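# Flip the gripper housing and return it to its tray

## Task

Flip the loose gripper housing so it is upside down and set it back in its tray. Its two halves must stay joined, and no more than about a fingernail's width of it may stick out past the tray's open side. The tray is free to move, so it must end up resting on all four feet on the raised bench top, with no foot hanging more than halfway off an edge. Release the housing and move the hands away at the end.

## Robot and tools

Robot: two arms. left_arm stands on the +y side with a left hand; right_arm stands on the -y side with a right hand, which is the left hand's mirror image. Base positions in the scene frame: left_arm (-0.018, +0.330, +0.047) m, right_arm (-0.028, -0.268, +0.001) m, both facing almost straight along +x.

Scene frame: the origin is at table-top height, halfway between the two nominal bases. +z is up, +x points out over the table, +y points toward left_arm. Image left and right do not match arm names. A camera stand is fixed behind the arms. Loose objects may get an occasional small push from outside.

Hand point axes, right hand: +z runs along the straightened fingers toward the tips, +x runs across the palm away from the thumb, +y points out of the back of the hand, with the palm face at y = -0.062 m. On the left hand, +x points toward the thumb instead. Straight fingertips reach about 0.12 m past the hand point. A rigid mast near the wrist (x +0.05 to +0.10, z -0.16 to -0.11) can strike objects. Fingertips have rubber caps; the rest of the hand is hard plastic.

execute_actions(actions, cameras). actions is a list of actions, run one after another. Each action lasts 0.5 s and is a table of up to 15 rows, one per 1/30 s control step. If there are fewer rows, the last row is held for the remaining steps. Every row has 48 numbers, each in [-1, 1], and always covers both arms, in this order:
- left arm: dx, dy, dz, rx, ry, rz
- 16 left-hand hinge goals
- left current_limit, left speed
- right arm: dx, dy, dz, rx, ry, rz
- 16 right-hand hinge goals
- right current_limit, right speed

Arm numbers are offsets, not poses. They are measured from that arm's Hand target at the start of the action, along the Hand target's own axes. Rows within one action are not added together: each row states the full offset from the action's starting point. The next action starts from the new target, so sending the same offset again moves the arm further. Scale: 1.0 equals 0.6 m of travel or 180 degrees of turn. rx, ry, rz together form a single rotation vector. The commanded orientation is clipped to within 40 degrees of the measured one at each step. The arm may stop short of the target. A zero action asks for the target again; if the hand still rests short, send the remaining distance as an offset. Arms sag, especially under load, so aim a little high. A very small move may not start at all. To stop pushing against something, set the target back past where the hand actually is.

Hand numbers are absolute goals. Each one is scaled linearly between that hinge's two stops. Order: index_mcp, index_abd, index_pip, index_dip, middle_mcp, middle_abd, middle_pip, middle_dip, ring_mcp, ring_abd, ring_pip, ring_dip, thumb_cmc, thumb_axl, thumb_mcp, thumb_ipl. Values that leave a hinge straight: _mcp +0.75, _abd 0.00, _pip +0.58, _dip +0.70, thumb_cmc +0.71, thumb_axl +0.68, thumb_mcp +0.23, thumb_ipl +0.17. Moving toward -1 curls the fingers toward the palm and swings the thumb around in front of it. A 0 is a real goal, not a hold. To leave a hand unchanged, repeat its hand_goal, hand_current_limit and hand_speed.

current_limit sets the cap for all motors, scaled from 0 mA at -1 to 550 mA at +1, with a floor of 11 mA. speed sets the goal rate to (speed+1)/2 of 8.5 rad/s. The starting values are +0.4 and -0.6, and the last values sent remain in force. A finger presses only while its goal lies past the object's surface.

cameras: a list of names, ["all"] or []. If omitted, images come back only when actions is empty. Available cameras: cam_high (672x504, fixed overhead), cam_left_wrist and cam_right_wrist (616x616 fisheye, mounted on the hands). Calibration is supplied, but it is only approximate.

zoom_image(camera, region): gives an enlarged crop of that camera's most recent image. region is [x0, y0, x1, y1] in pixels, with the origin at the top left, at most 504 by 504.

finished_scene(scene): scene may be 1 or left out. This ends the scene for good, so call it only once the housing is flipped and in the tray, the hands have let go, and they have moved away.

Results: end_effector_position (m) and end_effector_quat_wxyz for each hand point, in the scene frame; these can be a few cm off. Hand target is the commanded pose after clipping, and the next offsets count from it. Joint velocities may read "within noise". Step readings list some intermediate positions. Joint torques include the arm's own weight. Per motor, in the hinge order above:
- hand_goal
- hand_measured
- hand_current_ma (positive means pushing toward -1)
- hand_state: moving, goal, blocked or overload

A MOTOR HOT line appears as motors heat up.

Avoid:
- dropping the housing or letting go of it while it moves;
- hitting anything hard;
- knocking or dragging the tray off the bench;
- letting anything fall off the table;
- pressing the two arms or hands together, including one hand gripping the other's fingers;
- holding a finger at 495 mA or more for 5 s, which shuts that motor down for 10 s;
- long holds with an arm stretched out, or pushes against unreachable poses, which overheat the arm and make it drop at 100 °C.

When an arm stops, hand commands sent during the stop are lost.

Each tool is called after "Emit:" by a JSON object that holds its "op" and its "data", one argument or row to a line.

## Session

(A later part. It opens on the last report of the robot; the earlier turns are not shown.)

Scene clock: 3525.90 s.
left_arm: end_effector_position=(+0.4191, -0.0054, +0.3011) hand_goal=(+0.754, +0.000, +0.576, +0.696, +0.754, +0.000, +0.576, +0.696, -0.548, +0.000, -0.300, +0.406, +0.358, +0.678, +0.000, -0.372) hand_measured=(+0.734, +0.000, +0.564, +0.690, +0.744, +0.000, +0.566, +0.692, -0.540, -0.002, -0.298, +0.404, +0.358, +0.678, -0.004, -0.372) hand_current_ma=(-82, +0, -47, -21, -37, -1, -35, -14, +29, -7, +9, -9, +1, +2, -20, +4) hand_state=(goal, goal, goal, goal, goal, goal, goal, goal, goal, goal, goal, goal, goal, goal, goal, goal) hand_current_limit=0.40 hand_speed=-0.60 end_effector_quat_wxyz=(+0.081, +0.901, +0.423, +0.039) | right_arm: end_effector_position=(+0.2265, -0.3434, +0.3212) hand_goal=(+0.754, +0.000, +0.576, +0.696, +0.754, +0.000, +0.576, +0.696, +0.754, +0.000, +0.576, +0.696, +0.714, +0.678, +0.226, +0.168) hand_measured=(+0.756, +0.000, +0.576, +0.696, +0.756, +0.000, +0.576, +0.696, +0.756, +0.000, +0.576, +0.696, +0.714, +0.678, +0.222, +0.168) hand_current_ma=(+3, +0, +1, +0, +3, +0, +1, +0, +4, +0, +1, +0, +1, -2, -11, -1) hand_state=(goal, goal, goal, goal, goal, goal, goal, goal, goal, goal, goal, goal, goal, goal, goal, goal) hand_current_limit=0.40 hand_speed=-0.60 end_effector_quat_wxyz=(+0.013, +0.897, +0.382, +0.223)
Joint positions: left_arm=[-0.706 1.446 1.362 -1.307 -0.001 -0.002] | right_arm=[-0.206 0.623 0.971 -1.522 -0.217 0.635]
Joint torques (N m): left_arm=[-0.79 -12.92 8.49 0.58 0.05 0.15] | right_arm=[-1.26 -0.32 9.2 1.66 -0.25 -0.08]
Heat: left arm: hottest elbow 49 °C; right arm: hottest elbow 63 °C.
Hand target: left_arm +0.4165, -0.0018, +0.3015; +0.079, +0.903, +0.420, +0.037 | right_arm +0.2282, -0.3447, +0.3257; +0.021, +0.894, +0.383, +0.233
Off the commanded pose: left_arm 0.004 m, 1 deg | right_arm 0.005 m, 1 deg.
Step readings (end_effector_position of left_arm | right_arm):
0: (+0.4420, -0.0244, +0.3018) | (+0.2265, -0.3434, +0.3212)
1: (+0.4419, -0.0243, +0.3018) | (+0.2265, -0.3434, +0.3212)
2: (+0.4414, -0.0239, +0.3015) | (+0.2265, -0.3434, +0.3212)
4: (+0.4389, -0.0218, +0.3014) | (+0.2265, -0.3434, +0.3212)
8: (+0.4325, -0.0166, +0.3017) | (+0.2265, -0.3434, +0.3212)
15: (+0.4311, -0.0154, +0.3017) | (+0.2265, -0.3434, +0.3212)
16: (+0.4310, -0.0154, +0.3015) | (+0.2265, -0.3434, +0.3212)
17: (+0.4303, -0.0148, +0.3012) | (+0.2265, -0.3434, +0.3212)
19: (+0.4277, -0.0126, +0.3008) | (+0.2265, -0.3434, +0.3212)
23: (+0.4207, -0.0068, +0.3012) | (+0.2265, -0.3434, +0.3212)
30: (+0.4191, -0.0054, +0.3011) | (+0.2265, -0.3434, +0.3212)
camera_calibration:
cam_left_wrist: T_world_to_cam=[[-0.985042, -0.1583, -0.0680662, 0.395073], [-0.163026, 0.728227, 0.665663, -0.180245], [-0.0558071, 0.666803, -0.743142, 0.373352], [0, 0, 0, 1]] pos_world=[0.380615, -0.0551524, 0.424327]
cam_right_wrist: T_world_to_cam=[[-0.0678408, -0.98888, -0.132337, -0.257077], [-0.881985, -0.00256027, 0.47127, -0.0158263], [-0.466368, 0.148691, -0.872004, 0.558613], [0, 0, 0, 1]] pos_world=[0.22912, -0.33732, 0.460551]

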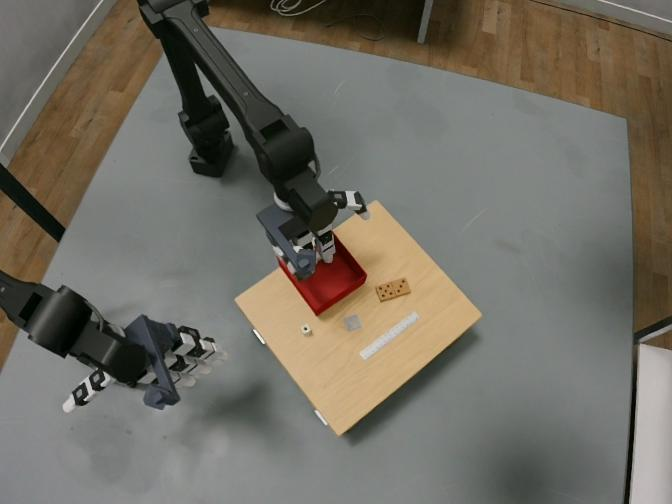

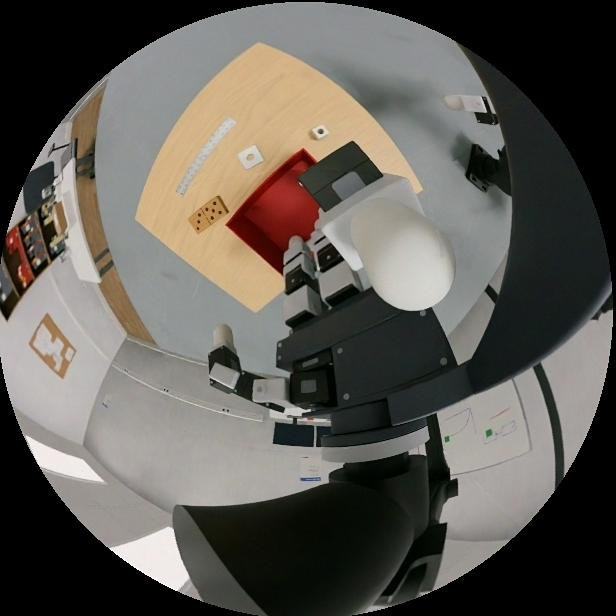

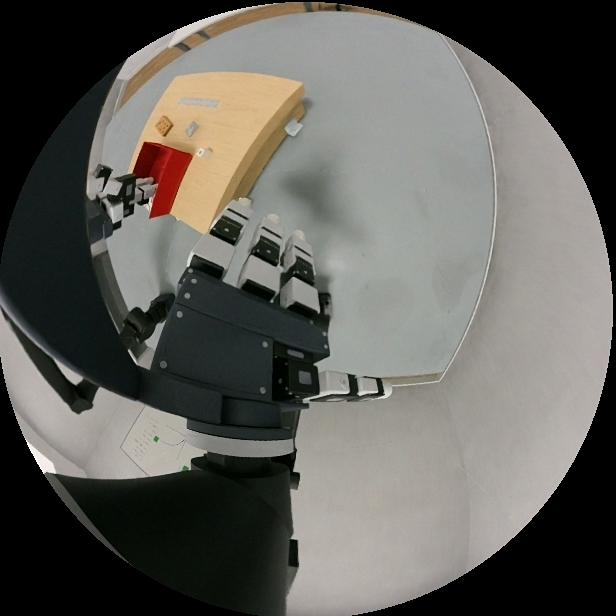

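Emit:
{"op": "execute_actions", "data": {
  "actions": [
    [[0,-0.0115,-0.005,0,0,0,0.754,0,0.576,0.696,0.754,0,0.576,0.696,-0.548,0,-0.3,0.406,0.357,0.678,0,-0.373,0.4,-0.6,0,0,0,0,0,0,0.754,0,0.576,0.696,0.754,0,0.576,0.696,0.754,0,0.576,0.696,0.714,0.678,0.226,0.168,0.4,-0.6]],
    [[0,0.012,-0.02,0,0,0,0.754,0,0.576,0.696,0.754,0,0.576,0.696,-0.548,0,-0.3,0.406,0.357,0.678,0,-0.373,0.4,-0.6,0,0,0,0,0,0,0.754,0,0.576,0.696,0.754,0,0.576,0.696,0.754,0,0.576,0.696,0.714,0.678,0.226,0.168,0.4,-0.6]],
    [[0,0.01,-0.06,0,0,0,0.754,0,0.576,0.696,0.754,0,0.576,0.696,-0.548,0,-0.3,0.406,0.357,0.678,0,-0.373,0.4,-0.6,0,0,0,0,0,0,0.754,0,0.576,0.696,0.754,0,0.576,0.696,0.754,0,0.576,0.696,0.714,0.678,0.226,0.168,0.4,-0.6]],
    [[0,-0.06,-0.04,0,0,0,0.754,0,0.576,0.696,0.2,0,0.2,0.6,-0.548,0,-0.3,0.406,0.357,0.678,0,-0.373,0.4,-0.6,0,0,0,0,0,0,0.754,0,0.576,0.696,0.754,0,0.576,0.696,0.754,0,0.576,0.696,0.714,0.678,0.226,0.168,0.4,-0.6]],
    [[0,-0.09,-0.01,0,0,0,0.754,0,0.576,0.696,-0.548,0,-0.3,0.406,0.2,0,0.2,0.6,0.357,0.678,0,-0.373,0.4,-0.6,0,0,0,0,0,0,0.754,0,0.576,0.696,0.754,0,0.576,0.696,0.754,0,0.576,0.696,0.714,0.678,0.226,0.168,0.4,-0.6]]
  ],
  "cameras": ["cam_right_wrist", "cam_high", "cam_left_wrist"]
}}

Emit:
{"op": "zoom_image", "data": {
  "camera": "cam_high",
  "region": [260, 200, 380, 320]
}}

Emit:
{"op": "zoom_image", "data": {
  "camera": "cam_left_wrist",
  "region": [170, 80, 350, 260]
}}

Scene clock: 3540.70 s.
left_arm: end_effector_position=(+0.3423, +0.0588, +0.3658) hand_goal=(+0.754, +0.000, +0.576, +0.696, -0.548, +0.000, -0.300, +0.406, +0.200, +0.000, +0.200, +0.600, +0.358, +0.678, +0.000, -0.372) hand_measured=(+0.752, +0.000, +0.574, +0.694, -0.530, +0.000, -0.294, +0.410, +0.206, -0.002, +0.200, +0.598, +0.358, +0.678, -0.004, -0.372) hand_current_ma=(-4, +0, -8, -9, +76, -1, +18, +10, +18, -7, +0, -7, +1, +2, -20, +4) hand_state=(goal, goal, goal, goal, goal, goal, goal, goal, goal, goal, goal, goal, goal, goal, goal, goal) hand_current_limit=0.40 hand_speed=-0.60 end_effector_quat_wxyz=(+0.080, +0.902, +0.423, +0.038) | right_arm: end_effector_position=(+0.2265, -0.3434, +0.3212) hand_goal=(+0.754, +0.000, +0.576, +0.696, +0.754, +0.000, +0.576, +0.696, +0.754, +0.000, +0.576, +0.696, +0.714, +0.678, +0.226, +0.168) hand_measured=(+0.756, +0.000, +0.576, +0.696, +0.756, +0.000, +0.576, +0.696, +0.756, +0.000, +0.576, +0.696, +0.714, +0.678, +0.222, +0.168) hand_current_ma=(+3, +0, +1, +0, +3, +0, +1, +0, +4, +0, +1, +0, +1, -2, -11, -1) hand_state=(goal, goal, goal, goal, goal, goal, goal, goal, goal, goal, goal, goal, goal, goal, goal, goal) hand_current_limit=0.40 hand_speed=-0.60 end_effector_quat_wxyz=(+0.013, +0.897, +0.382, +0.223)
Joint positions: left_arm=[-0.706 1.189 1.295 -1.501 -0.001 -0.001] | right_arm=[-0.206 0.623 0.971 -1.522 -0.217 0.635]
Joint torques (N m): left_arm=[-0.97 -8.41 9.39 0.58 0.06 0.18] | right_arm=[-1.38 -0.21 9.14 1.55 -0.26 -0.08]
Heat: left arm: hottest elbow 47 °C; right arm: hottest elbow 62 °C.
Hand target: left_arm +0.3426, +0.0603, +0.3667; +0.079, +0.903, +0.420, +0.037 | right_arm +0.2282, -0.3447, +0.3257; +0.021, +0.894, +0.383, +0.233
Off the commanded pose: left_arm 0.002 m, 0 deg | right_arm 0.005 m, 1 deg.
Step readings (end_effector_position of left_arm | right_arm):
0: (+0.4191, -0.0054, +0.3011) | (+0.2265, -0.3434, +0.3212)
1: (+0.4191, -0.0054, +0.3011) | (+0.2265, -0.3434, +0.3212)
2: (+0.4188, -0.0052, +0.3010) | (+0.2265, -0.3434, +0.3212)
4: (+0.4179, -0.0045, +0.3010) | (+0.2265, -0.3434, +0.3212)
8: (+0.4149, -0.0020, +0.3012) | (+0.2265, -0.3434, +0.3212)
15: (+0.4142, -0.0014, +0.3010) | (+0.2265, -0.3434, +0.3212)
16: (+0.4142, -0.0014, +0.3010) | (+0.2265, -0.3434, +0.3212)
17: (+0.4138, -0.0011, +0.3007) | (+0.2265, -0.3434, +0.3212)
19: (+0.4126, +0.0000, +0.2999) | (+0.2265, -0.3434, +0.3212)
23: (+0.4112, +0.0011, +0.2990) | (+0.2265, -0.3434, +0.3212)
30: (+0.4104, +0.0017, +0.2990) | (+0.2265, -0.3434, +0.3212)
31: (+0.4103, +0.0018, +0.2994) | (+0.2265, -0.3434, +0.3212)
32: (+0.4092, +0.0027, +0.3005) | (+0.2265, -0.3434, +0.3212)
34: (+0.4056, +0.0057, +0.3023) | (+0.2265, -0.3434, +0.3212)
38: (+0.4050, +0.0063, +0.3154) | (+0.2265, -0.3434, +0.3212)
45: (+0.4066, +0.0049, +0.3258) | (+0.2265, -0.3434, +0.3212)
46: (+0.4063, +0.0051, +0.3256) | (+0.2265, -0.3434, +0.3212)
47: (+0.4052, +0.0060, +0.3260) | (+0.2265, -0.3434, +0.3212)
49: (+0.4017, +0.0090, +0.3291) | (+0.2265, -0.3434, +0.3212)
53: (+0.3921, +0.0169, +0.3500) | (+0.2265, -0.3434, +0.3212)
60: (+0.3829, +0.0246, +0.3733) | (+0.2265, -0.3434, +0.3212)
61: (+0.3828, +0.0248, +0.3728) | (+0.2265, -0.3434, +0.3212)
62: (+0.3811, +0.0261, +0.3698) | (+0.2265, -0.3434, +0.3212)
64: (+0.3726, +0.0331, +0.3603) | (+0.2265, -0.3434, +0.3212)
68: (+0.3506, +0.0515, +0.3491) | (+0.2265, -0.3434, +0.3212)
75: (+0.3424, +0.0587, +0.3654) | (+0.2265, -0.3434, +0.3212)
camera_calibration:
cam_left_wrist: T_world_to_cam=[[-0.985321, -0.157673, -0.0654365, 0.333125], [-0.160654, 0.726808, 0.667787, -0.284053], [-0.0577325, 0.668497, -0.74147, 0.374312], [0, 0, 0, 1]] pos_world=[0.304211, 0.0087504, 0.489026]
cam_right_wrist: T_world_to_cam=[[-0.0678408, -0.98888, -0.132337, -0.257077], [-0.881985, -0.00256027, 0.47127, -0.0158263], [-0.466368, 0.148691, -0.872004, 0.558613], [0, 0, 0, 1]] pos_world=[0.22912, -0.33732, 0.460551]

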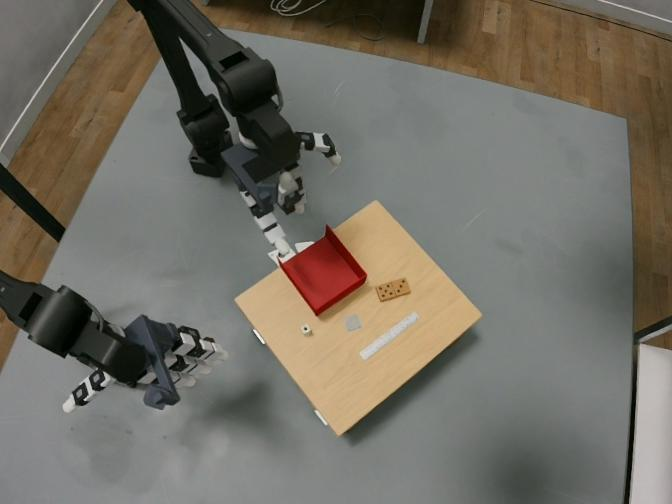

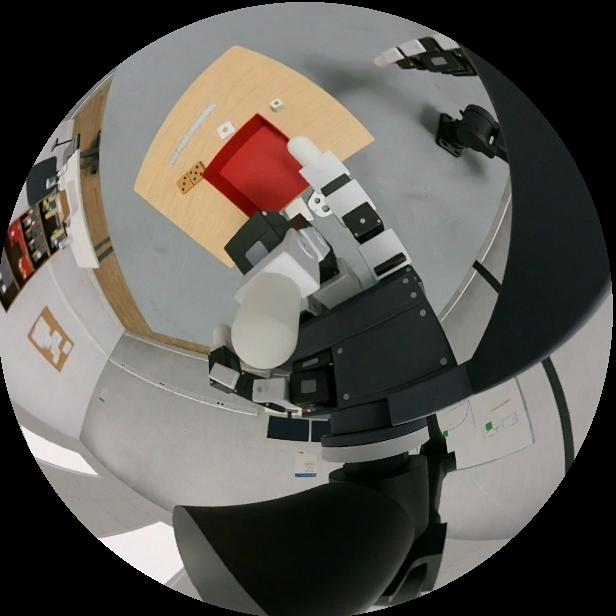

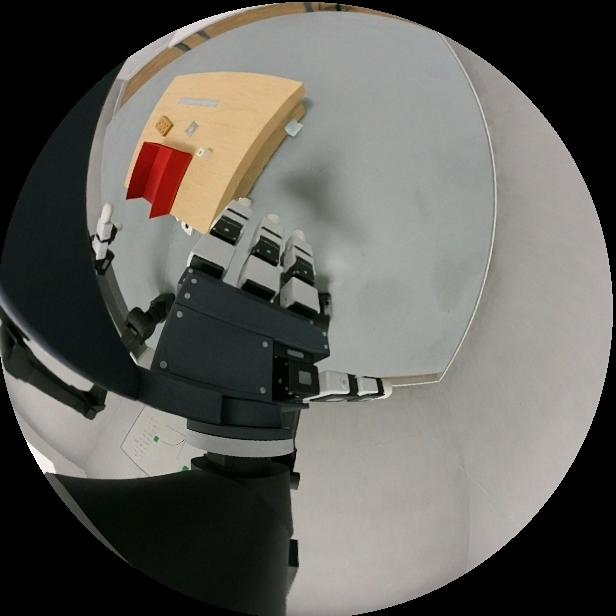

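Scaled by 4.200 from the camera's 672x504 image, which has a finer 960x720 frame.

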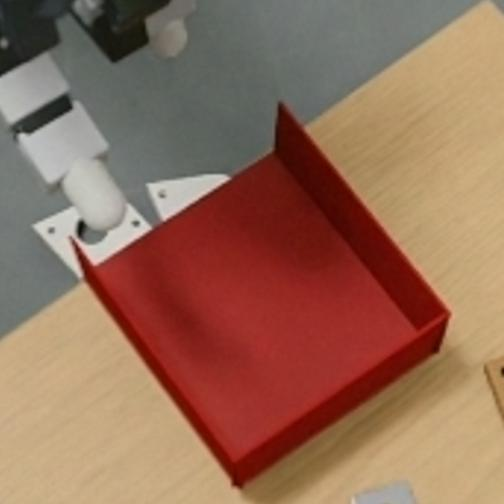

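Scaled by 2.800 from the camera's 616x616 image, which has a finer 880x880 frame.

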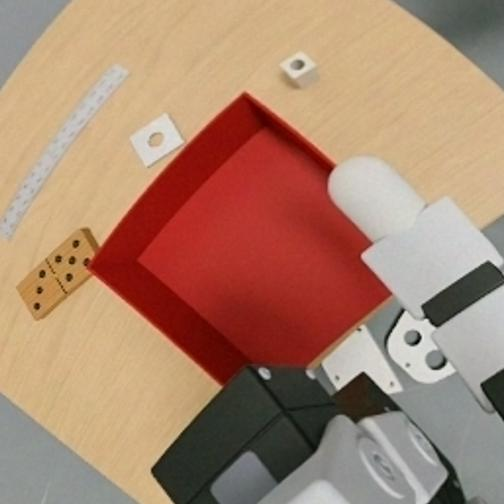

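Emit:
{"op": "execute_actions", "data": {
  "actions": [
    [[0,-0.06,-0.01,0,0,0,-0.548,0,-0.3,0.406,-0.548,0,-0.3,0.406,-0.548,0,-0.3,0.406,0.357,0.678,0,-0.373,0.4,-0.6,0,0,0,0,0,0,0.754,0,0.576,0.696,0.754,0,0.576,0.696,0.754,0,0.576,0.696,0.714,0.678,0.226,0.168,0.4,-0.6]],
    [[0,-0.08,-0.01,0,0,0,-0.548,0,-0.3,0.406,-0.548,0,-0.3,0.406,-0.548,0,-0.3,0.406,0.357,0.678,0,-0.373,0.4,-0.6,0,0,0,0,0,0,0.754,0,0.576,0.696,0.754,0,0.576,0.696,0.754,0,0.576,0.696,0.714,0.678,0.226,0.168,0.4,-0.6]]
  ],
  "cameras": ["cam_right_wrist", "cam_high", "cam_left_wrist"]
}}

Emit:
{"op": "zoom_image", "data": {
  "camera": "cam_high",
  "region": [240, 200, 340, 300]
}}

Emit:
{"op": "zoom_image", "data": {
  "camera": "cam_left_wrist",
  "region": [170, 80, 350, 260]
}}

Emit:
{"op": "zoom_image", "data": {
  "camera": "cam_right_wrist",
  "region": [130, 180, 250, 300]
}}

Scene clock: 3551.90 s.
left_arm: end_effector_position=(+0.2777, +0.1137, +0.3646) hand_goal=(-0.548, +0.000, -0.300, +0.406, -0.548, +0.000, -0.300, +0.406, -0.548, +0.000, -0.300, +0.406, +0.358, +0.678, +0.000, -0.372) hand_measured=(-0.528, +0.000, -0.296, +0.408, -0.530, +0.000, -0.294, +0.410, -0.528, -0.002, -0.296, +0.408, +0.358, +0.678, -0.004, -0.372) hand_current_ma=(+87, +0, +16, +10, +72, -1, +18, +10, +80, -7, +16, +9, +1, +2, -20, +4) hand_state=(blocked, goal, goal, goal, goal, goal, goal, goal, goal, goal, goal, goal, goal, goal, goal, goal) hand_current_limit=0.40 hand_speed=-0.60 end_effector_quat_wxyz=(+0.083, +0.901, +0.424, +0.039) | right_arm: end_effector_position=(+0.2265, -0.3434, +0.3212) hand_goal=(+0.754, +0.000, +0.576, +0.696, +0.754, +0.000, +0.576, +0.696, +0.754, +0.000, +0.576, +0.696, +0.714, +0.678, +0.226, +0.168) hand_measured=(+0.756, +0.000, +0.576, +0.696, +0.756, +0.000, +0.576, +0.696, +0.756, +0.000, +0.576, +0.696, +0.714, +0.678, +0.222, +0.168) hand_current_ma=(+3, +0, +1, +0, +3, +0, +1, +0, +4, +0, +1, +0, +1, -2, -11, -1) hand_state=(goal, goal, goal, goal, goal, goal, goal, goal, goal, goal, goal, goal, goal, goal, goal, goal) hand_current_limit=0.40 hand_speed=-0.60 end_effector_quat_wxyz=(+0.013, +0.897, +0.382, +0.223)
Joint positions: left_arm=[-0.702 0.962 1.135 -1.561 0 0.002] | right_arm=[-0.206 0.623 0.971 -1.522 -0.217 0.635]
Joint torques (N m): left_arm=[-0.62 -5.77 9.42 0.54 0.04 0.29] | right_arm=[-1.55 -0.44 9.11 1.55 -0.26 -0.07]
Heat: left arm: hottest elbow 47 °C; right arm: hottest elbow 62 °C.
Hand target: left_arm +0.2779, +0.1151, +0.3641; +0.079, +0.903, +0.420, +0.037 | right_arm +0.2282, -0.3447, +0.3257; +0.021, +0.894, +0.383, +0.233
Off the commanded pose: left_arm 0.001 m, 1 deg | right_arm 0.005 m, 1 deg.
Step readings (end_effector_position of left_arm | right_arm):
0: (+0.3423, +0.0588, +0.3658) | (+0.2265, -0.3434, +0.3212)
1: (+0.3422, +0.0589, +0.3654) | (+0.2265, -0.3434, +0.3212)
2: (+0.3414, +0.0598, +0.3642) | (+0.2265, -0.3434, +0.3212)
4: (+0.3356, +0.0646, +0.3593) | (+0.2265, -0.3434, +0.3212)
8: (+0.3210, +0.0772, +0.3547) | (+0.2265, -0.3434, +0.3212)
15: (+0.3154, +0.0817, +0.3651) | (+0.2265, -0.3434, +0.3212)
16: (+0.3151, +0.0820, +0.3646) | (+0.2265, -0.3434, +0.3212)
17: (+0.3140, +0.0829, +0.3633) | (+0.2265, -0.3434, +0.3212)
19: (+0.3063, +0.0894, +0.3571) | (+0.2265, -0.3434, +0.3212)
23: (+0.2857, +0.1065, +0.3524) | (+0.2265, -0.3434, +0.3212)
30: (+0.2777, +0.1136, +0.3646) | (+0.2265, -0.3434, +0.3212)
camera_calibration:
cam_left_wrist: T_world_to_cam=[[-0.984858, -0.158694, -0.0697908, 0.279646], [-0.16461, 0.729718, 0.663638, -0.331343], [-0.0543879, 0.665078, -0.744791, 0.333676], [0, 0, 0, 1]] pos_world=[0.239017, 0.0642448, 0.487928]
cam_right_wrist: T_world_to_cam=[[-0.0678408, -0.98888, -0.132337, -0.257077], [-0.881985, -0.00256027, 0.47127, -0.0158263], [-0.466368, 0.148691, -0.872004, 0.558613], [0, 0, 0, 1]] pos_world=[0.22912, -0.33732, 0.460551]

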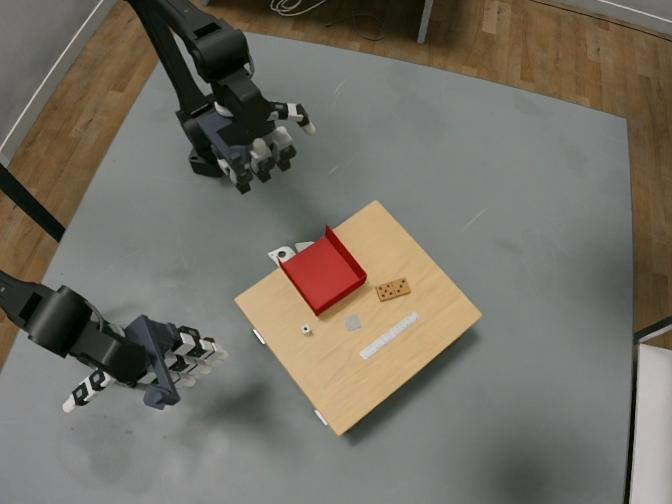

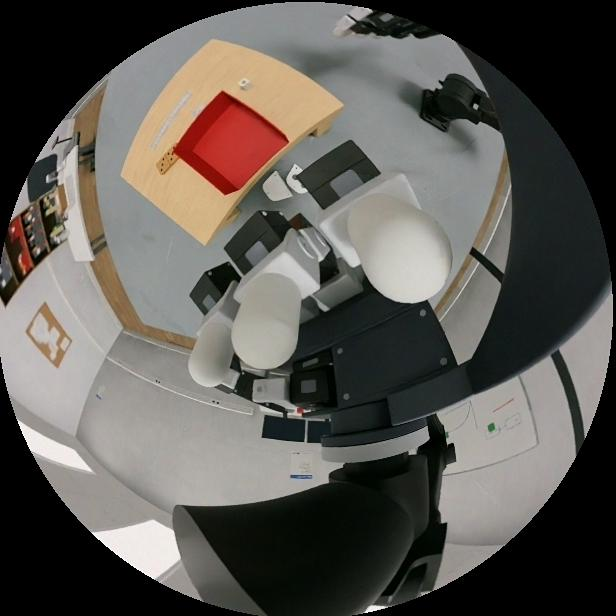

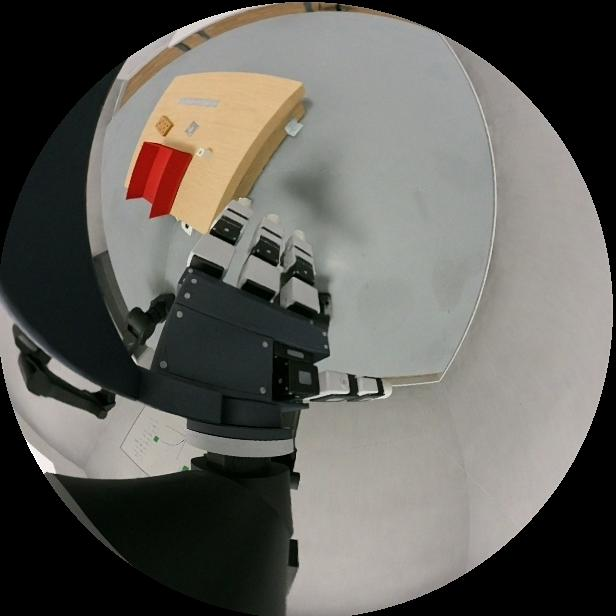

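Scaled by 5.040 from the camera's 672x504 image, which has a finer 960x720 frame.

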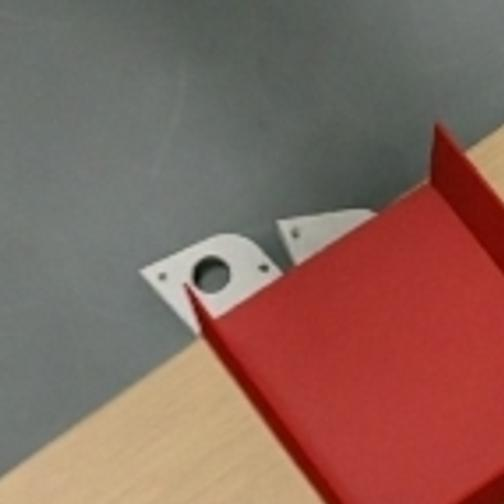

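Scaled by 2.800 from the camera's 616x616 image, which has a finer 880x880 frame.

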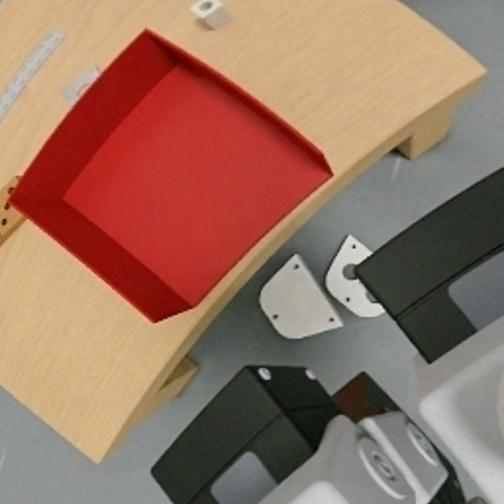

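Scaled by 4.200 from the camera's 616x616 image, which has a finer 880x880 frame.

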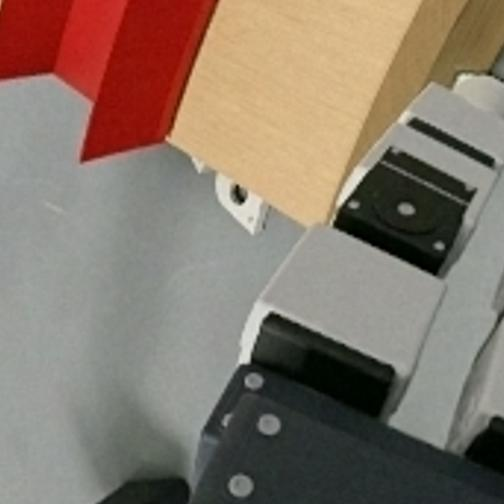

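Emit:
{"op": "zoom_image", "data": {
  "camera": "cam_left_wrist",
  "region": [250, 145, 330, 225]
}}

Emit:
{"op": "zoom_image", "data": {
  "camera": "cam_high",
  "region": [262, 236, 322, 276]
}}

Scaled by 6.300 from the camera's 616x616 image, which has a finer 880x880 frame.

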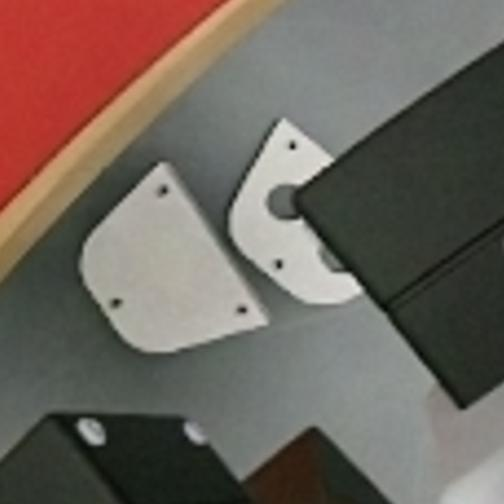

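Scaled by 8.400 from the camera's 672x504 image, which has a finer 960x720 frame.

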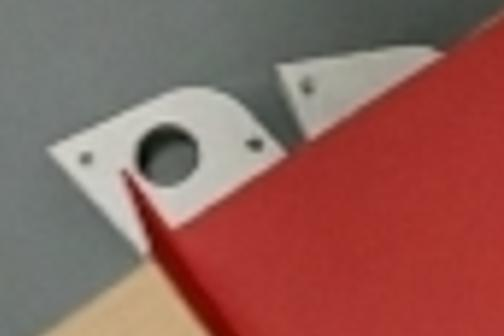

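Emit:
{"op": "execute_actions", "data": {
  "actions": [
    [[0.0436,0.054,0.0095,0,0,0,-0.548,0,-0.3,0.406,-0.548,0,-0.3,0.406,0.2,0,0.2,0.6,0.357,0.678,0,-0.373,0.4,-0.6,0,0,0,0,0,0,0.754,0,0.576,0.696,0.754,0,0.576,0.696,0.754,0,0.576,0.696,0.714,0.678,0.226,0.168,0.4,-0.6]],
    [[0.0436,0.054,0.0095,0,0,0,-0.548,0,-0.3,0.406,-0.548,0,-0.3,0.406,0.754,0,0.576,0.696,0.357,0.678,0,-0.373,0.4,-0.6,0,0,0,0,0,0,0.754,0,0.576,0.696,0.754,0,0.576,0.696,0.754,0,0.576,0.696,0.714,0.678,0.226,0.168,0.4,-0.6]],
    [[0,-0.0175,0.0984,0,0,0,-0.548,0,-0.3,0.406,-0.548,0,-0.3,0.406,0.754,0,0.576,0.696,0.357,0.678,0,-0.373,0.4,-0.6,0,0,0,0,0,0,0.754,0,0.576,0.696,0.754,0,0.576,0.696,0.754,0,0.576,0.696,0.714,0.678,0.226,0.168,0.4,-0.6]],
    [[0,-0.0175,0.0984,0,0,0,-0.548,0,-0.3,0.406,-0.548,0,-0.3,0.406,0.754,0,0.576,0.696,0.357,0.678,0,-0.373,0.4,-0.6,0,0,0,0,0,0,0.754,0,0.576,0.696,0.754,0,0.576,0.696,0.754,0,0.576,0.696,0.714,0.678,0.226,0.168,0.4,-0.6]]
  ],
  "cameras": ["cam_right_wrist", "cam_high", "cam_left_wrist"]
}}

Emit:
{"op": "zoom_image", "data": {
  "camera": "cam_high",
  "region": [240, 190, 340, 290]
}}

Emit:
{"op": "zoom_image", "data": {
  "camera": "cam_left_wrist",
  "region": [200, 60, 400, 260]
}}

Emit:
{"op": "zoom_image", "data": {
  "camera": "cam_right_wrist",
  "region": [80, 140, 250, 310]
}}

Scene clock: 3614.30 s.
left_arm: end_effector_position=(+0.3569, +0.1162, +0.2400) hand_goal=(-0.548, +0.000, -0.300, +0.406, -0.548, +0.000, -0.300, +0.406, +0.754, +0.000, +0.576, +0.696, +0.358, +0.678, +0.000, -0.372) hand_measured=(-0.532, +0.000, -0.296, +0.408, -0.534, +0.000, -0.294, +0.410, +0.752, -0.002, +0.574, +0.694, +0.358, +0.678, -0.004, -0.372) hand_current_ma=(+68, +0, +15, +9, +60, -1, +17, +10, -3, -6, -6, -8, +1, +2, -20, +4) hand_state=(goal, goal, goal, goal, goal, goal, goal, goal, goal, goal, goal, goal, goal, goal, goal, goal) hand_current_limit=0.40 hand_speed=-0.60 end_effector_quat_wxyz=(+0.072, +0.901, +0.426, +0.033) | right_arm: end_effector_position=(+0.2265, -0.3434, +0.3212) hand_goal=(+0.754, +0.000, +0.576, +0.696, +0.754, +0.000, +0.576, +0.696, +0.754, +0.000, +0.576, +0.696, +0.714, +0.678, +0.226, +0.168) hand_measured=(+0.756, +0.000, +0.576, +0.696, +0.756, +0.000, +0.576, +0.696, +0.756, +0.000, +0.576, +0.696, +0.714, +0.678, +0.222, +0.168) hand_current_ma=(+3, +0, +1, +0, +3, +0, +1, +0, +4, +0, +1, +0, +1, -2, -11, -1) hand_state=(goal, goal, goal, goal, goal, goal, goal, goal, goal, goal, goal, goal, goal, goal, goal, goal) hand_current_limit=0.40 hand_speed=-0.60 end_effector_quat_wxyz=(+0.013, +0.897, +0.382, +0.223)
Joint positions: left_arm=[-0.537 1.162 0.949 -1.203 0.027 0.159] | right_arm=[-0.206 0.623 0.971 -1.522 -0.217 0.635]
Joint torques (N m): left_arm=[-0.67 -8 9.76 1.35 0.11 0.18] | right_arm=[-1.26 0.03 9.17 1.59 -0.26 -0.08]
Heat: left arm: hottest elbow 51 °C; right arm: hottest elbow 61 °C.
Hand target: left_arm +0.3618, +0.1127, +0.2441; +0.079, +0.903, +0.420, +0.037 | right_arm +0.2282, -0.3447, +0.3257; +0.021, +0.894, +0.383, +0.233
Off the commanded pose: left_arm 0.007 m, 1 deg | right_arm 0.005 m, 1 deg.
Step readings (end_effector_position of left_arm | right_arm):
0: (+0.2777, +0.1137, +0.3646) | (+0.2265, -0.3434, +0.3212)
1: (+0.2778, +0.1136, +0.3645) | (+0.2265, -0.3434, +0.3212)
2: (+0.2786, +0.1140, +0.3638) | (+0.2265, -0.3434, +0.3212)
4: (+0.2847, +0.1180, +0.3601) | (+0.2265, -0.3434, +0.3212)
8: (+0.3029, +0.1263, +0.3452) | (+0.2265, -0.3434, +0.3212)
15: (+0.3089, +0.1235, +0.3340) | (+0.2265, -0.3434, +0.3212)
16: (+0.3092, +0.1231, +0.3349) | (+0.2265, -0.3434, +0.3212)
17: (+0.3110, +0.1233, +0.3359) | (+0.2265, -0.3434, +0.3212)
19: (+0.3185, +0.1226, +0.3398) | (+0.2265, -0.3434, +0.3212)
23: (+0.3413, +0.1233, +0.3448) | (+0.2265, -0.3434, +0.3212)
30: (+0.3492, +0.1217, +0.3377) | (+0.2265, -0.3434, +0.3212)
31: (+0.3495, +0.1213, +0.3379) | (+0.2265, -0.3434, +0.3212)
32: (+0.3512, +0.1202, +0.3382) | (+0.2265, -0.3434, +0.3212)
34: (+0.3576, +0.1163, +0.3359) | (+0.2265, -0.3434, +0.3212)
38: (+0.3576, +0.1161, +0.3123) | (+0.2265, -0.3434, +0.3212)
45: (+0.3569, +0.1163, +0.3011) | (+0.2265, -0.3434, +0.3212)
46: (+0.3574, +0.1160, +0.3007) | (+0.2265, -0.3434, +0.3212)
47: (+0.3588, +0.1152, +0.2987) | (+0.2265, -0.3434, +0.3212)
49: (+0.3610, +0.1139, +0.2879) | (+0.2265, -0.3434, +0.3212)
53: (+0.3537, +0.1181, +0.2523) | (+0.2265, -0.3434, +0.3212)
60: (+0.3560, +0.1168, +0.2394) | (+0.2265, -0.3434, +0.3212)
camera_calibration:
cam_left_wrist: T_world_to_cam=[[-0.985362, -0.162647, -0.0510711, 0.345386], [-0.153857, 0.719434, 0.677306, -0.243285], [-0.0734197, 0.675249, -0.733927, 0.246493], [0, 0, 0, 1]] pos_world=[0.320996, 0.0647595, 0.363325]
cam_right_wrist: T_world_to_cam=[[-0.0678408, -0.98888, -0.132337, -0.257077], [-0.881985, -0.00256027, 0.47127, -0.0158263], [-0.466368, 0.148691, -0.872004, 0.558613], [0, 0, 0, 1]] pos_world=[0.22912, -0.33732, 0.460551]

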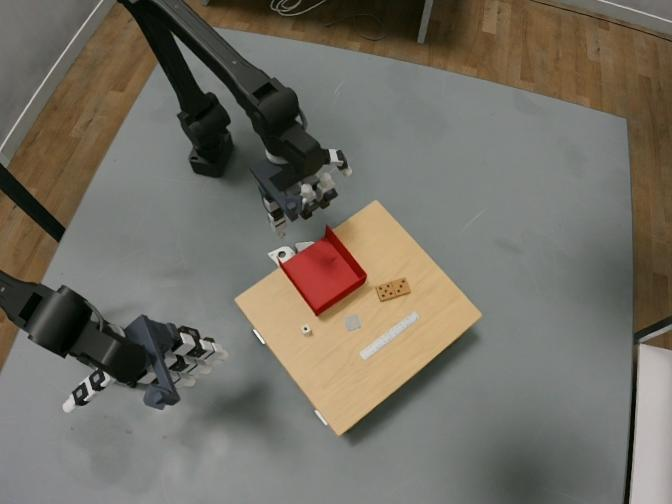

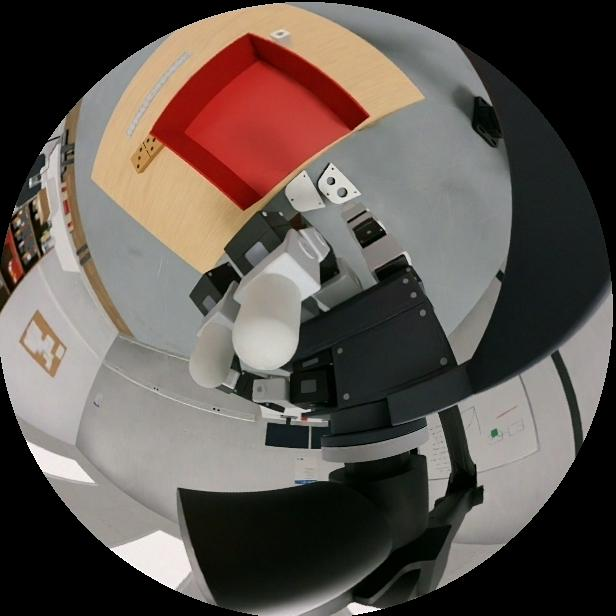

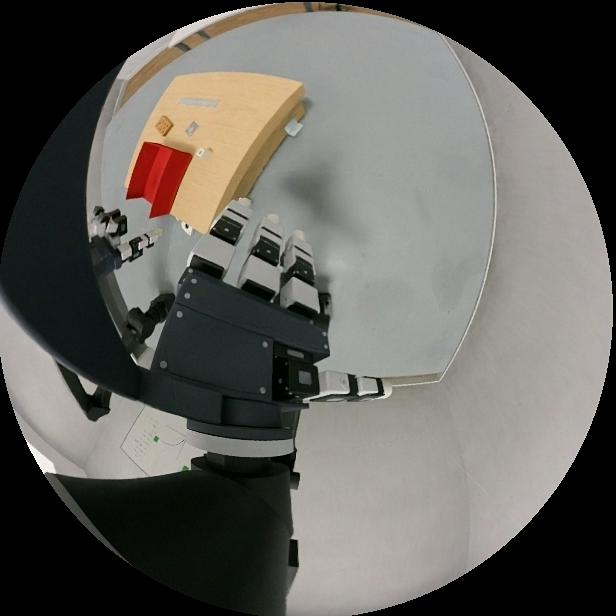

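Scaled by 5.040 from the camera's 672x504 image, which has a finer 960x720 frame.

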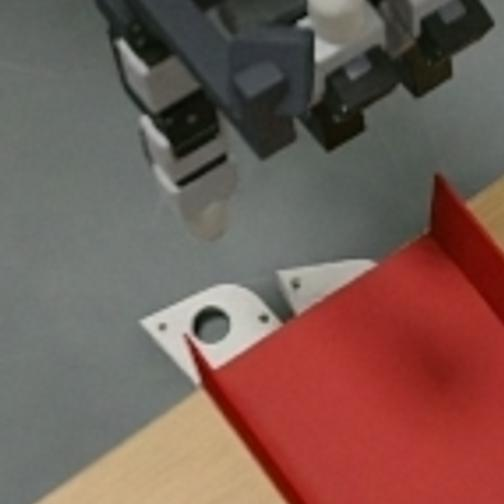

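Scaled by 2.520 from the camera's 616x616 image, which has a finer 880x880 frame.

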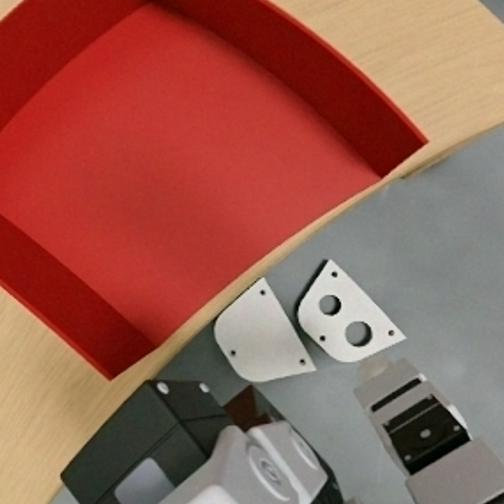

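Scaled by 2.965 from the camera's 616x616 image, which has a finer 880x880 frame.

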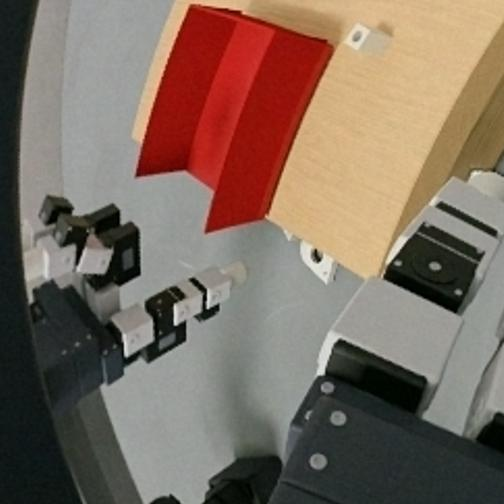

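Emit:
{"op": "execute_actions", "data": {
  "actions": [
    [[-0.016,0.0127,0.0699,0,0,0,-0.548,0,-0.3,0.406,-0.548,0,-0.3,0.406,0.754,0,0.576,0.696,0.357,0.678,0,-0.373,0.4,-0.6,0,0,0,0,0,0,0.754,0,0.576,0.696,0.754,0,0.576,0.696,0.754,0,0.576,0.696,0.714,0.678,0.226,0.168,0.4,-0.6]],
    [[0,-0.0118,0.0656,0,0,0,-0.548,0,-0.3,0.406,-0.548,0,-0.3,0.406,0.754,0,0.576,0.696,0.357,0.678,0,-0.373,0.4,-0.6,0,0,0,0,0,0,0.754,0,0.576,0.696,0.754,0,0.576,0.696,0.754,0,0.576,0.696,0.714,0.678,0.226,0.168,0.4,-0.6]]
  ],
  "cameras": ["cam_right_wrist", "cam_high", "cam_left_wrist"]
}}

Emit:
{"op": "zoom_image", "data": {
  "camera": "cam_left_wrist",
  "region": [200, 60, 400, 260]
}}

Emit:
{"op": "zoom_image", "data": {
  "camera": "cam_high",
  "region": [240, 190, 340, 290]
}}

Scene clock: 3659.50 s.
left_arm: end_effector_position=(+0.3626, +0.0995, +0.1637) hand_goal=(-0.548, +0.000, -0.300, +0.406, -0.548, +0.000, -0.300, +0.406, +0.754, +0.000, +0.576, +0.696, +0.358, +0.678, +0.000, -0.372) hand_measured=(-0.544, +0.000, -0.304, +0.408, -0.534, +0.000, -0.294, +0.410, +0.754, -0.002, +0.574, +0.694, +0.358, +0.678, -0.004, -0.372) hand_current_ma=(+15, +0, -13, +9, +60, -1, +17, +10, -2, -6, -6, -8, +1, +2, -20, +4) hand_state=(goal, goal, goal, goal, goal, goal, goal, goal, goal, goal, goal, goal, goal, goal, goal, goal) hand_current_limit=0.40 hand_speed=-0.60 end_effector_quat_wxyz=(+0.075, +0.906, +0.416, +0.034) | right_arm: end_effector_position=(+0.2265, -0.3434, +0.3212) hand_goal=(+0.754, +0.000, +0.576, +0.696, +0.754, +0.000, +0.576, +0.696, +0.754, +0.000, +0.576, +0.696, +0.714, +0.678, +0.226, +0.168) hand_measured=(+0.756, +0.000, +0.576, +0.696, +0.756, +0.000, +0.576, +0.696, +0.756, +0.000, +0.576, +0.696, +0.714, +0.678, +0.222, +0.168) hand_current_ma=(+3, +0, +1, +0, +3, +0, +1, +0, +4, +0, +1, +0, +1, -2, -11, -1) hand_state=(goal, goal, goal, goal, goal, goal, goal, goal, goal, goal, goal, goal, goal, goal, goal, goal) hand_current_limit=0.40 hand_speed=-0.60 end_effector_quat_wxyz=(+0.013, +0.897, +0.382, +0.223)
Joint positions: left_arm=[-0.565 1.269 0.822 -0.962 0.027 0.154] | right_arm=[-0.206 0.623 0.971 -1.522 -0.217 0.635]
Joint torques (N m): left_arm=[-1.61 -7.53 8.76 1.43 -0.11 -0.07] | right_arm=[-1.32 -0.26 9.22 1.62 -0.23 -0.06]
Heat: left arm: hottest elbow 50 °C; right arm: hottest elbow 61 °C.
Hand target: left_arm +0.3668, +0.0959, +0.1642; +0.079, +0.903, +0.420, +0.037 | right_arm +0.2282, -0.3447, +0.3257; +0.021, +0.894, +0.383, +0.233
Off the commanded pose: left_arm 0.005 m, 1 deg | right_arm 0.005 m, 1 deg.
Step readings (end_effector_position of left_arm | right_arm):
0: (+0.3569, +0.1162, +0.2400) | (+0.2265, -0.3434, +0.3212)
1: (+0.3571, +0.1161, +0.2400) | (+0.2265, -0.3434, +0.3212)
2: (+0.3584, +0.1151, +0.2396) | (+0.2265, -0.3434, +0.3212)
4: (+0.3620, +0.1113, +0.2368) | (+0.2265, -0.3434, +0.3212)
8: (+0.3624, +0.1029, +0.2170) | (+0.2265, -0.3434, +0.3212)
15: (+0.3619, +0.0995, +0.2011) | (+0.2265, -0.3434, +0.3212)
16: (+0.3624, +0.0992, +0.2014) | (+0.2265, -0.3434, +0.3212)
17: (+0.3638, +0.0984, +0.2009) | (+0.2265, -0.3434, +0.3212)
19: (+0.3660, +0.0971, +0.1972) | (+0.2265, -0.3434, +0.3212)
23: (+0.3627, +0.0991, +0.1762) | (+0.2265, -0.3434, +0.3212)
30: (+0.3617, +0.1000, +0.1631) | (+0.2265, -0.3434, +0.3212)
camera_calibration:
cam_left_wrist: T_world_to_cam=[[-0.98839, -0.141022, -0.0565425, 0.344306], [-0.142039, 0.725525, 0.673378, -0.182945], [-0.0539382, 0.673592, -0.737133, 0.195849], [0, 0, 0, 1]] pos_world=[0.324887, 0.0493637, 0.287026]
cam_right_wrist: T_world_to_cam=[[-0.0678408, -0.98888, -0.132337, -0.257077], [-0.881985, -0.00256027, 0.47127, -0.0158263], [-0.466368, 0.148691, -0.872004, 0.558613], [0, 0, 0, 1]] pos_world=[0.22912, -0.33732, 0.460551]

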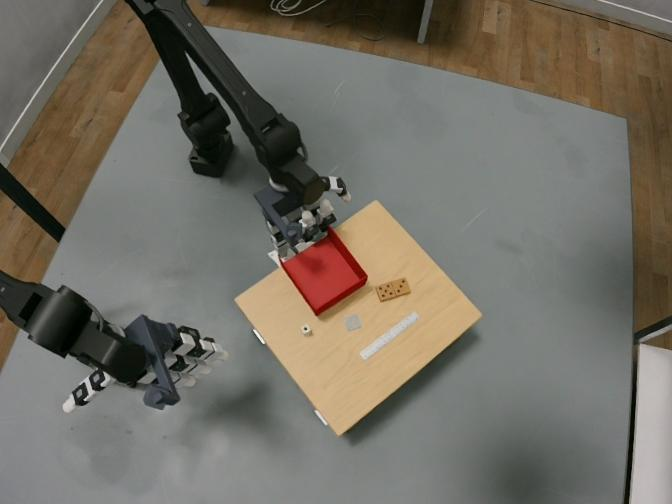

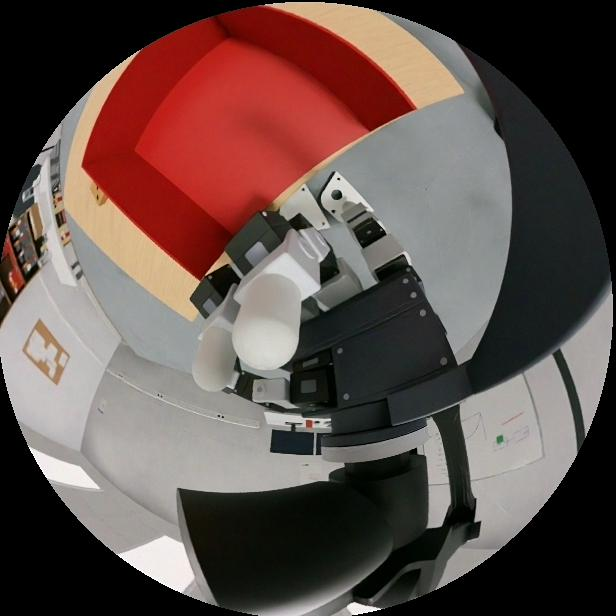

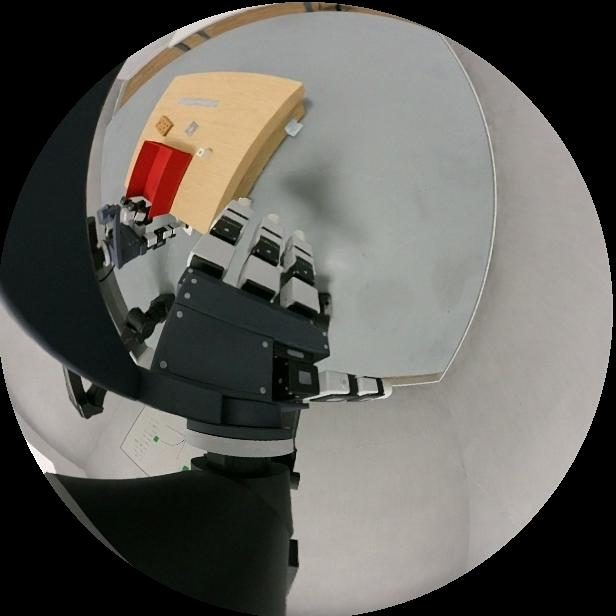

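Scaled by 2.520 from the camera's 616x616 image, which has a finer 880x880 frame.

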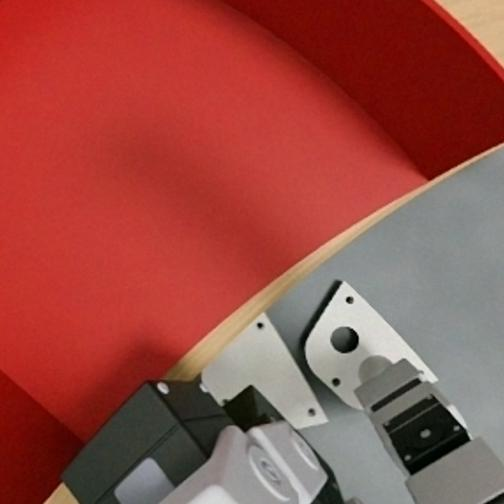

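Scaled by 5.040 from the camera's 672x504 image, which has a finer 960x720 frame.

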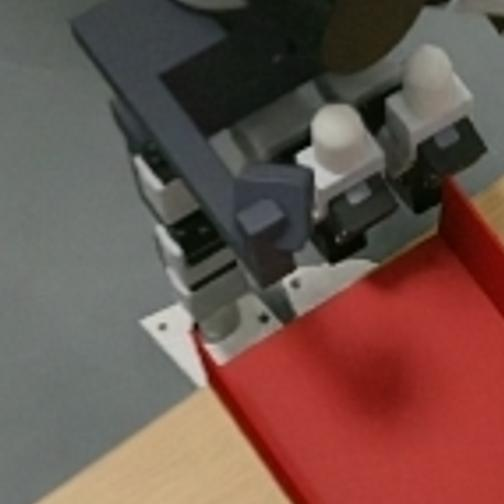

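Emit:
{"op": "execute_actions", "data": {
  "actions": [
    [[0,-0.0047,0.0262,0,0,0,-0.548,0,-0.3,0.406,-0.548,0,-0.3,0.406,0.754,0,0.576,0.696,0.357,0.678,0,-0.373,0.4,-0.6,0,0,0,0,0,0,0.754,0,0.576,0.696,0.754,0,0.576,0.696,0.754,0,0.576,0.696,0.714,0.678,0.226,0.168,0.4,-0.6]]
  ],
  "cameras": ["cam_high", "cam_left_wrist"]
}}

Emit:
{"op": "zoom_image", "data": {
  "camera": "cam_left_wrist",
  "region": [280, 140, 400, 260]
}}

Emit:
{"op": "zoom_image", "data": {
  "camera": "cam_high",
  "region": [250, 220, 310, 280]
}}

Scene clock: 3665.30 s.
left_arm: end_effector_position=(+0.3643, +0.0985, +0.1512) hand_goal=(-0.548, +0.000, -0.300, +0.406, -0.548, +0.000, -0.300, +0.406, +0.754, +0.000, +0.576, +0.696, +0.358, +0.678, +0.000, -0.372) hand_measured=(-0.542, +0.000, -0.302, +0.408, -0.534, +0.000, -0.294, +0.410, +0.754, +0.000, +0.576, +0.694, +0.358, +0.678, -0.004, -0.372) hand_current_ma=(+26, +0, -6, +9, +60, -1, +17, +10, +3, +1, -1, -4, +1, +2, -20, +4) hand_state=(goal, goal, goal, goal, goal, goal, goal, goal, goal, goal, goal, goal, goal, goal, goal, goal) hand_current_limit=0.40 hand_speed=-0.60 end_effector_quat_wxyz=(+0.078, +0.905, +0.416, +0.036) | right_arm: end_effector_position=(+0.2265, -0.3434, +0.3212) hand_goal=(+0.754, +0.000, +0.576, +0.696, +0.754, +0.000, +0.576, +0.696, +0.754, +0.000, +0.576, +0.696, +0.714, +0.678, +0.226, +0.168) hand_measured=(+0.756, +0.000, +0.576, +0.696, +0.756, +0.000, +0.576, +0.696, +0.756, +0.000, +0.576, +0.696, +0.714, +0.678, +0.222, +0.168) hand_current_ma=(+3, +0, +1, +0, +3, +0, +1, +0, +4, +0, +1, +0, +1, -2, -11, -1) hand_state=(goal, goal, goal, goal, goal, goal, goal, goal, goal, goal, goal, goal, goal, goal, goal, goal) hand_current_limit=0.40 hand_speed=-0.60 end_effector_quat_wxyz=(+0.013, +0.897, +0.382, +0.223)
Joint positions: left_arm=[-0.565 1.289 0.8 -0.913 0.027 0.154] | right_arm=[-0.206 0.623 0.971 -1.522 -0.217 0.635]
Joint torques (N m): left_arm=[-1.55 -8 8.14 1.32 -0.08 -0.09] | right_arm=[-1.26 -0.15 9.16 1.59 -0.27 -0.1]
Heat: left arm: hottest elbow 50 °C; right arm: hottest elbow 61 °C.
Hand target: left_arm +0.3668, +0.0960, +0.1482; +0.079, +0.903, +0.420, +0.037 | right_arm +0.2282, -0.3447, +0.3257; +0.021, +0.894, +0.383, +0.233
Off the commanded pose: left_arm 0.005 m, 1 deg | right_arm 0.005 m, 1 deg.
Step readings (end_effector_position of left_arm | right_arm):
0: (+0.3626, +0.0995, +0.1637) | (+0.2265, -0.3434, +0.3212)
1: (+0.3628, +0.0994, +0.1638) | (+0.2265, -0.3434, +0.3212)
2: (+0.3632, +0.0991, +0.1636) | (+0.2265, -0.3434, +0.3212)
4: (+0.3647, +0.0982, +0.1628) | (+0.2265, -0.3434, +0.3212)
8: (+0.3647, +0.0983, +0.1564) | (+0.2265, -0.3434, +0.3212)
15: (+0.3643, +0.0985, +0.1512) | (+0.2265, -0.3434, +0.3212)
camera_calibration:
cam_left_wrist: T_world_to_cam=[[-0.987995, -0.141598, -0.0617654, 0.34585], [-0.146206, 0.727956, 0.669853, -0.171745], [-0.0498874, 0.670842, -0.73992, 0.186535], [0, 0, 0, 1]] pos_world=[0.325894, 0.0488592, 0.274426]
Images, in order (width x height): cam_high 672x504, cam_left_wrist 616x616.

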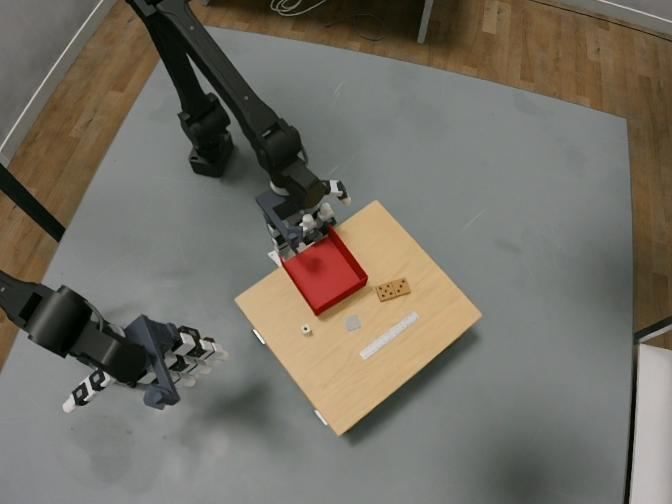

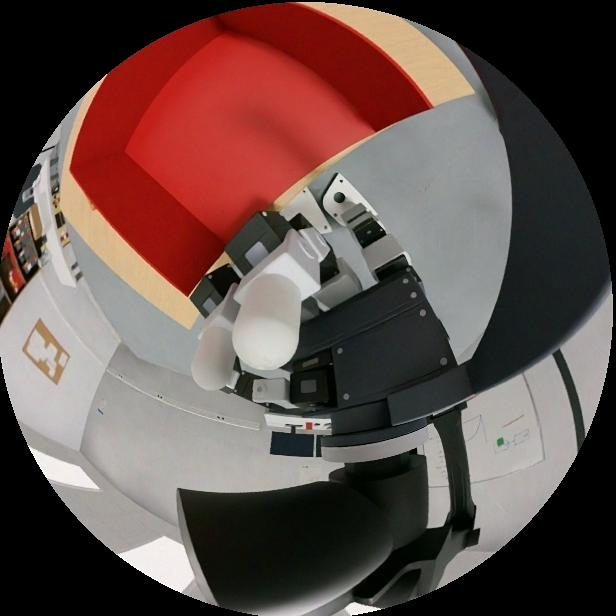

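Scaled by 4.200 from the camera's 616x616 image, which has a finer 880x880 frame.

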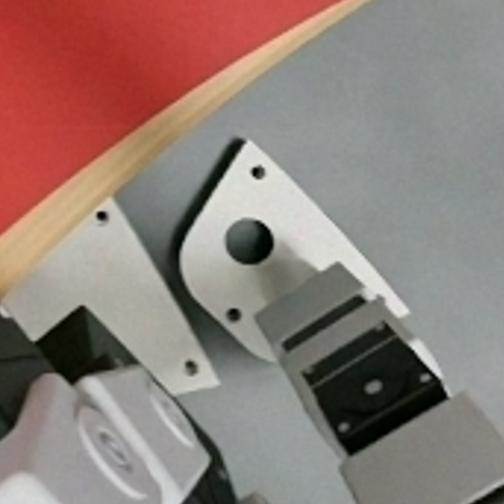

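Scaled by 8.400 from the camera's 672x504 image, which has a finer 960x720 frame.

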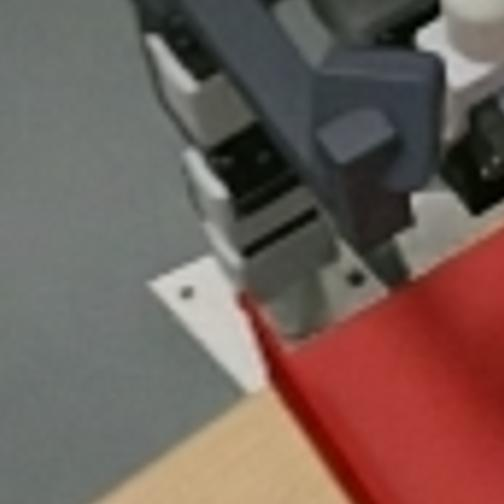

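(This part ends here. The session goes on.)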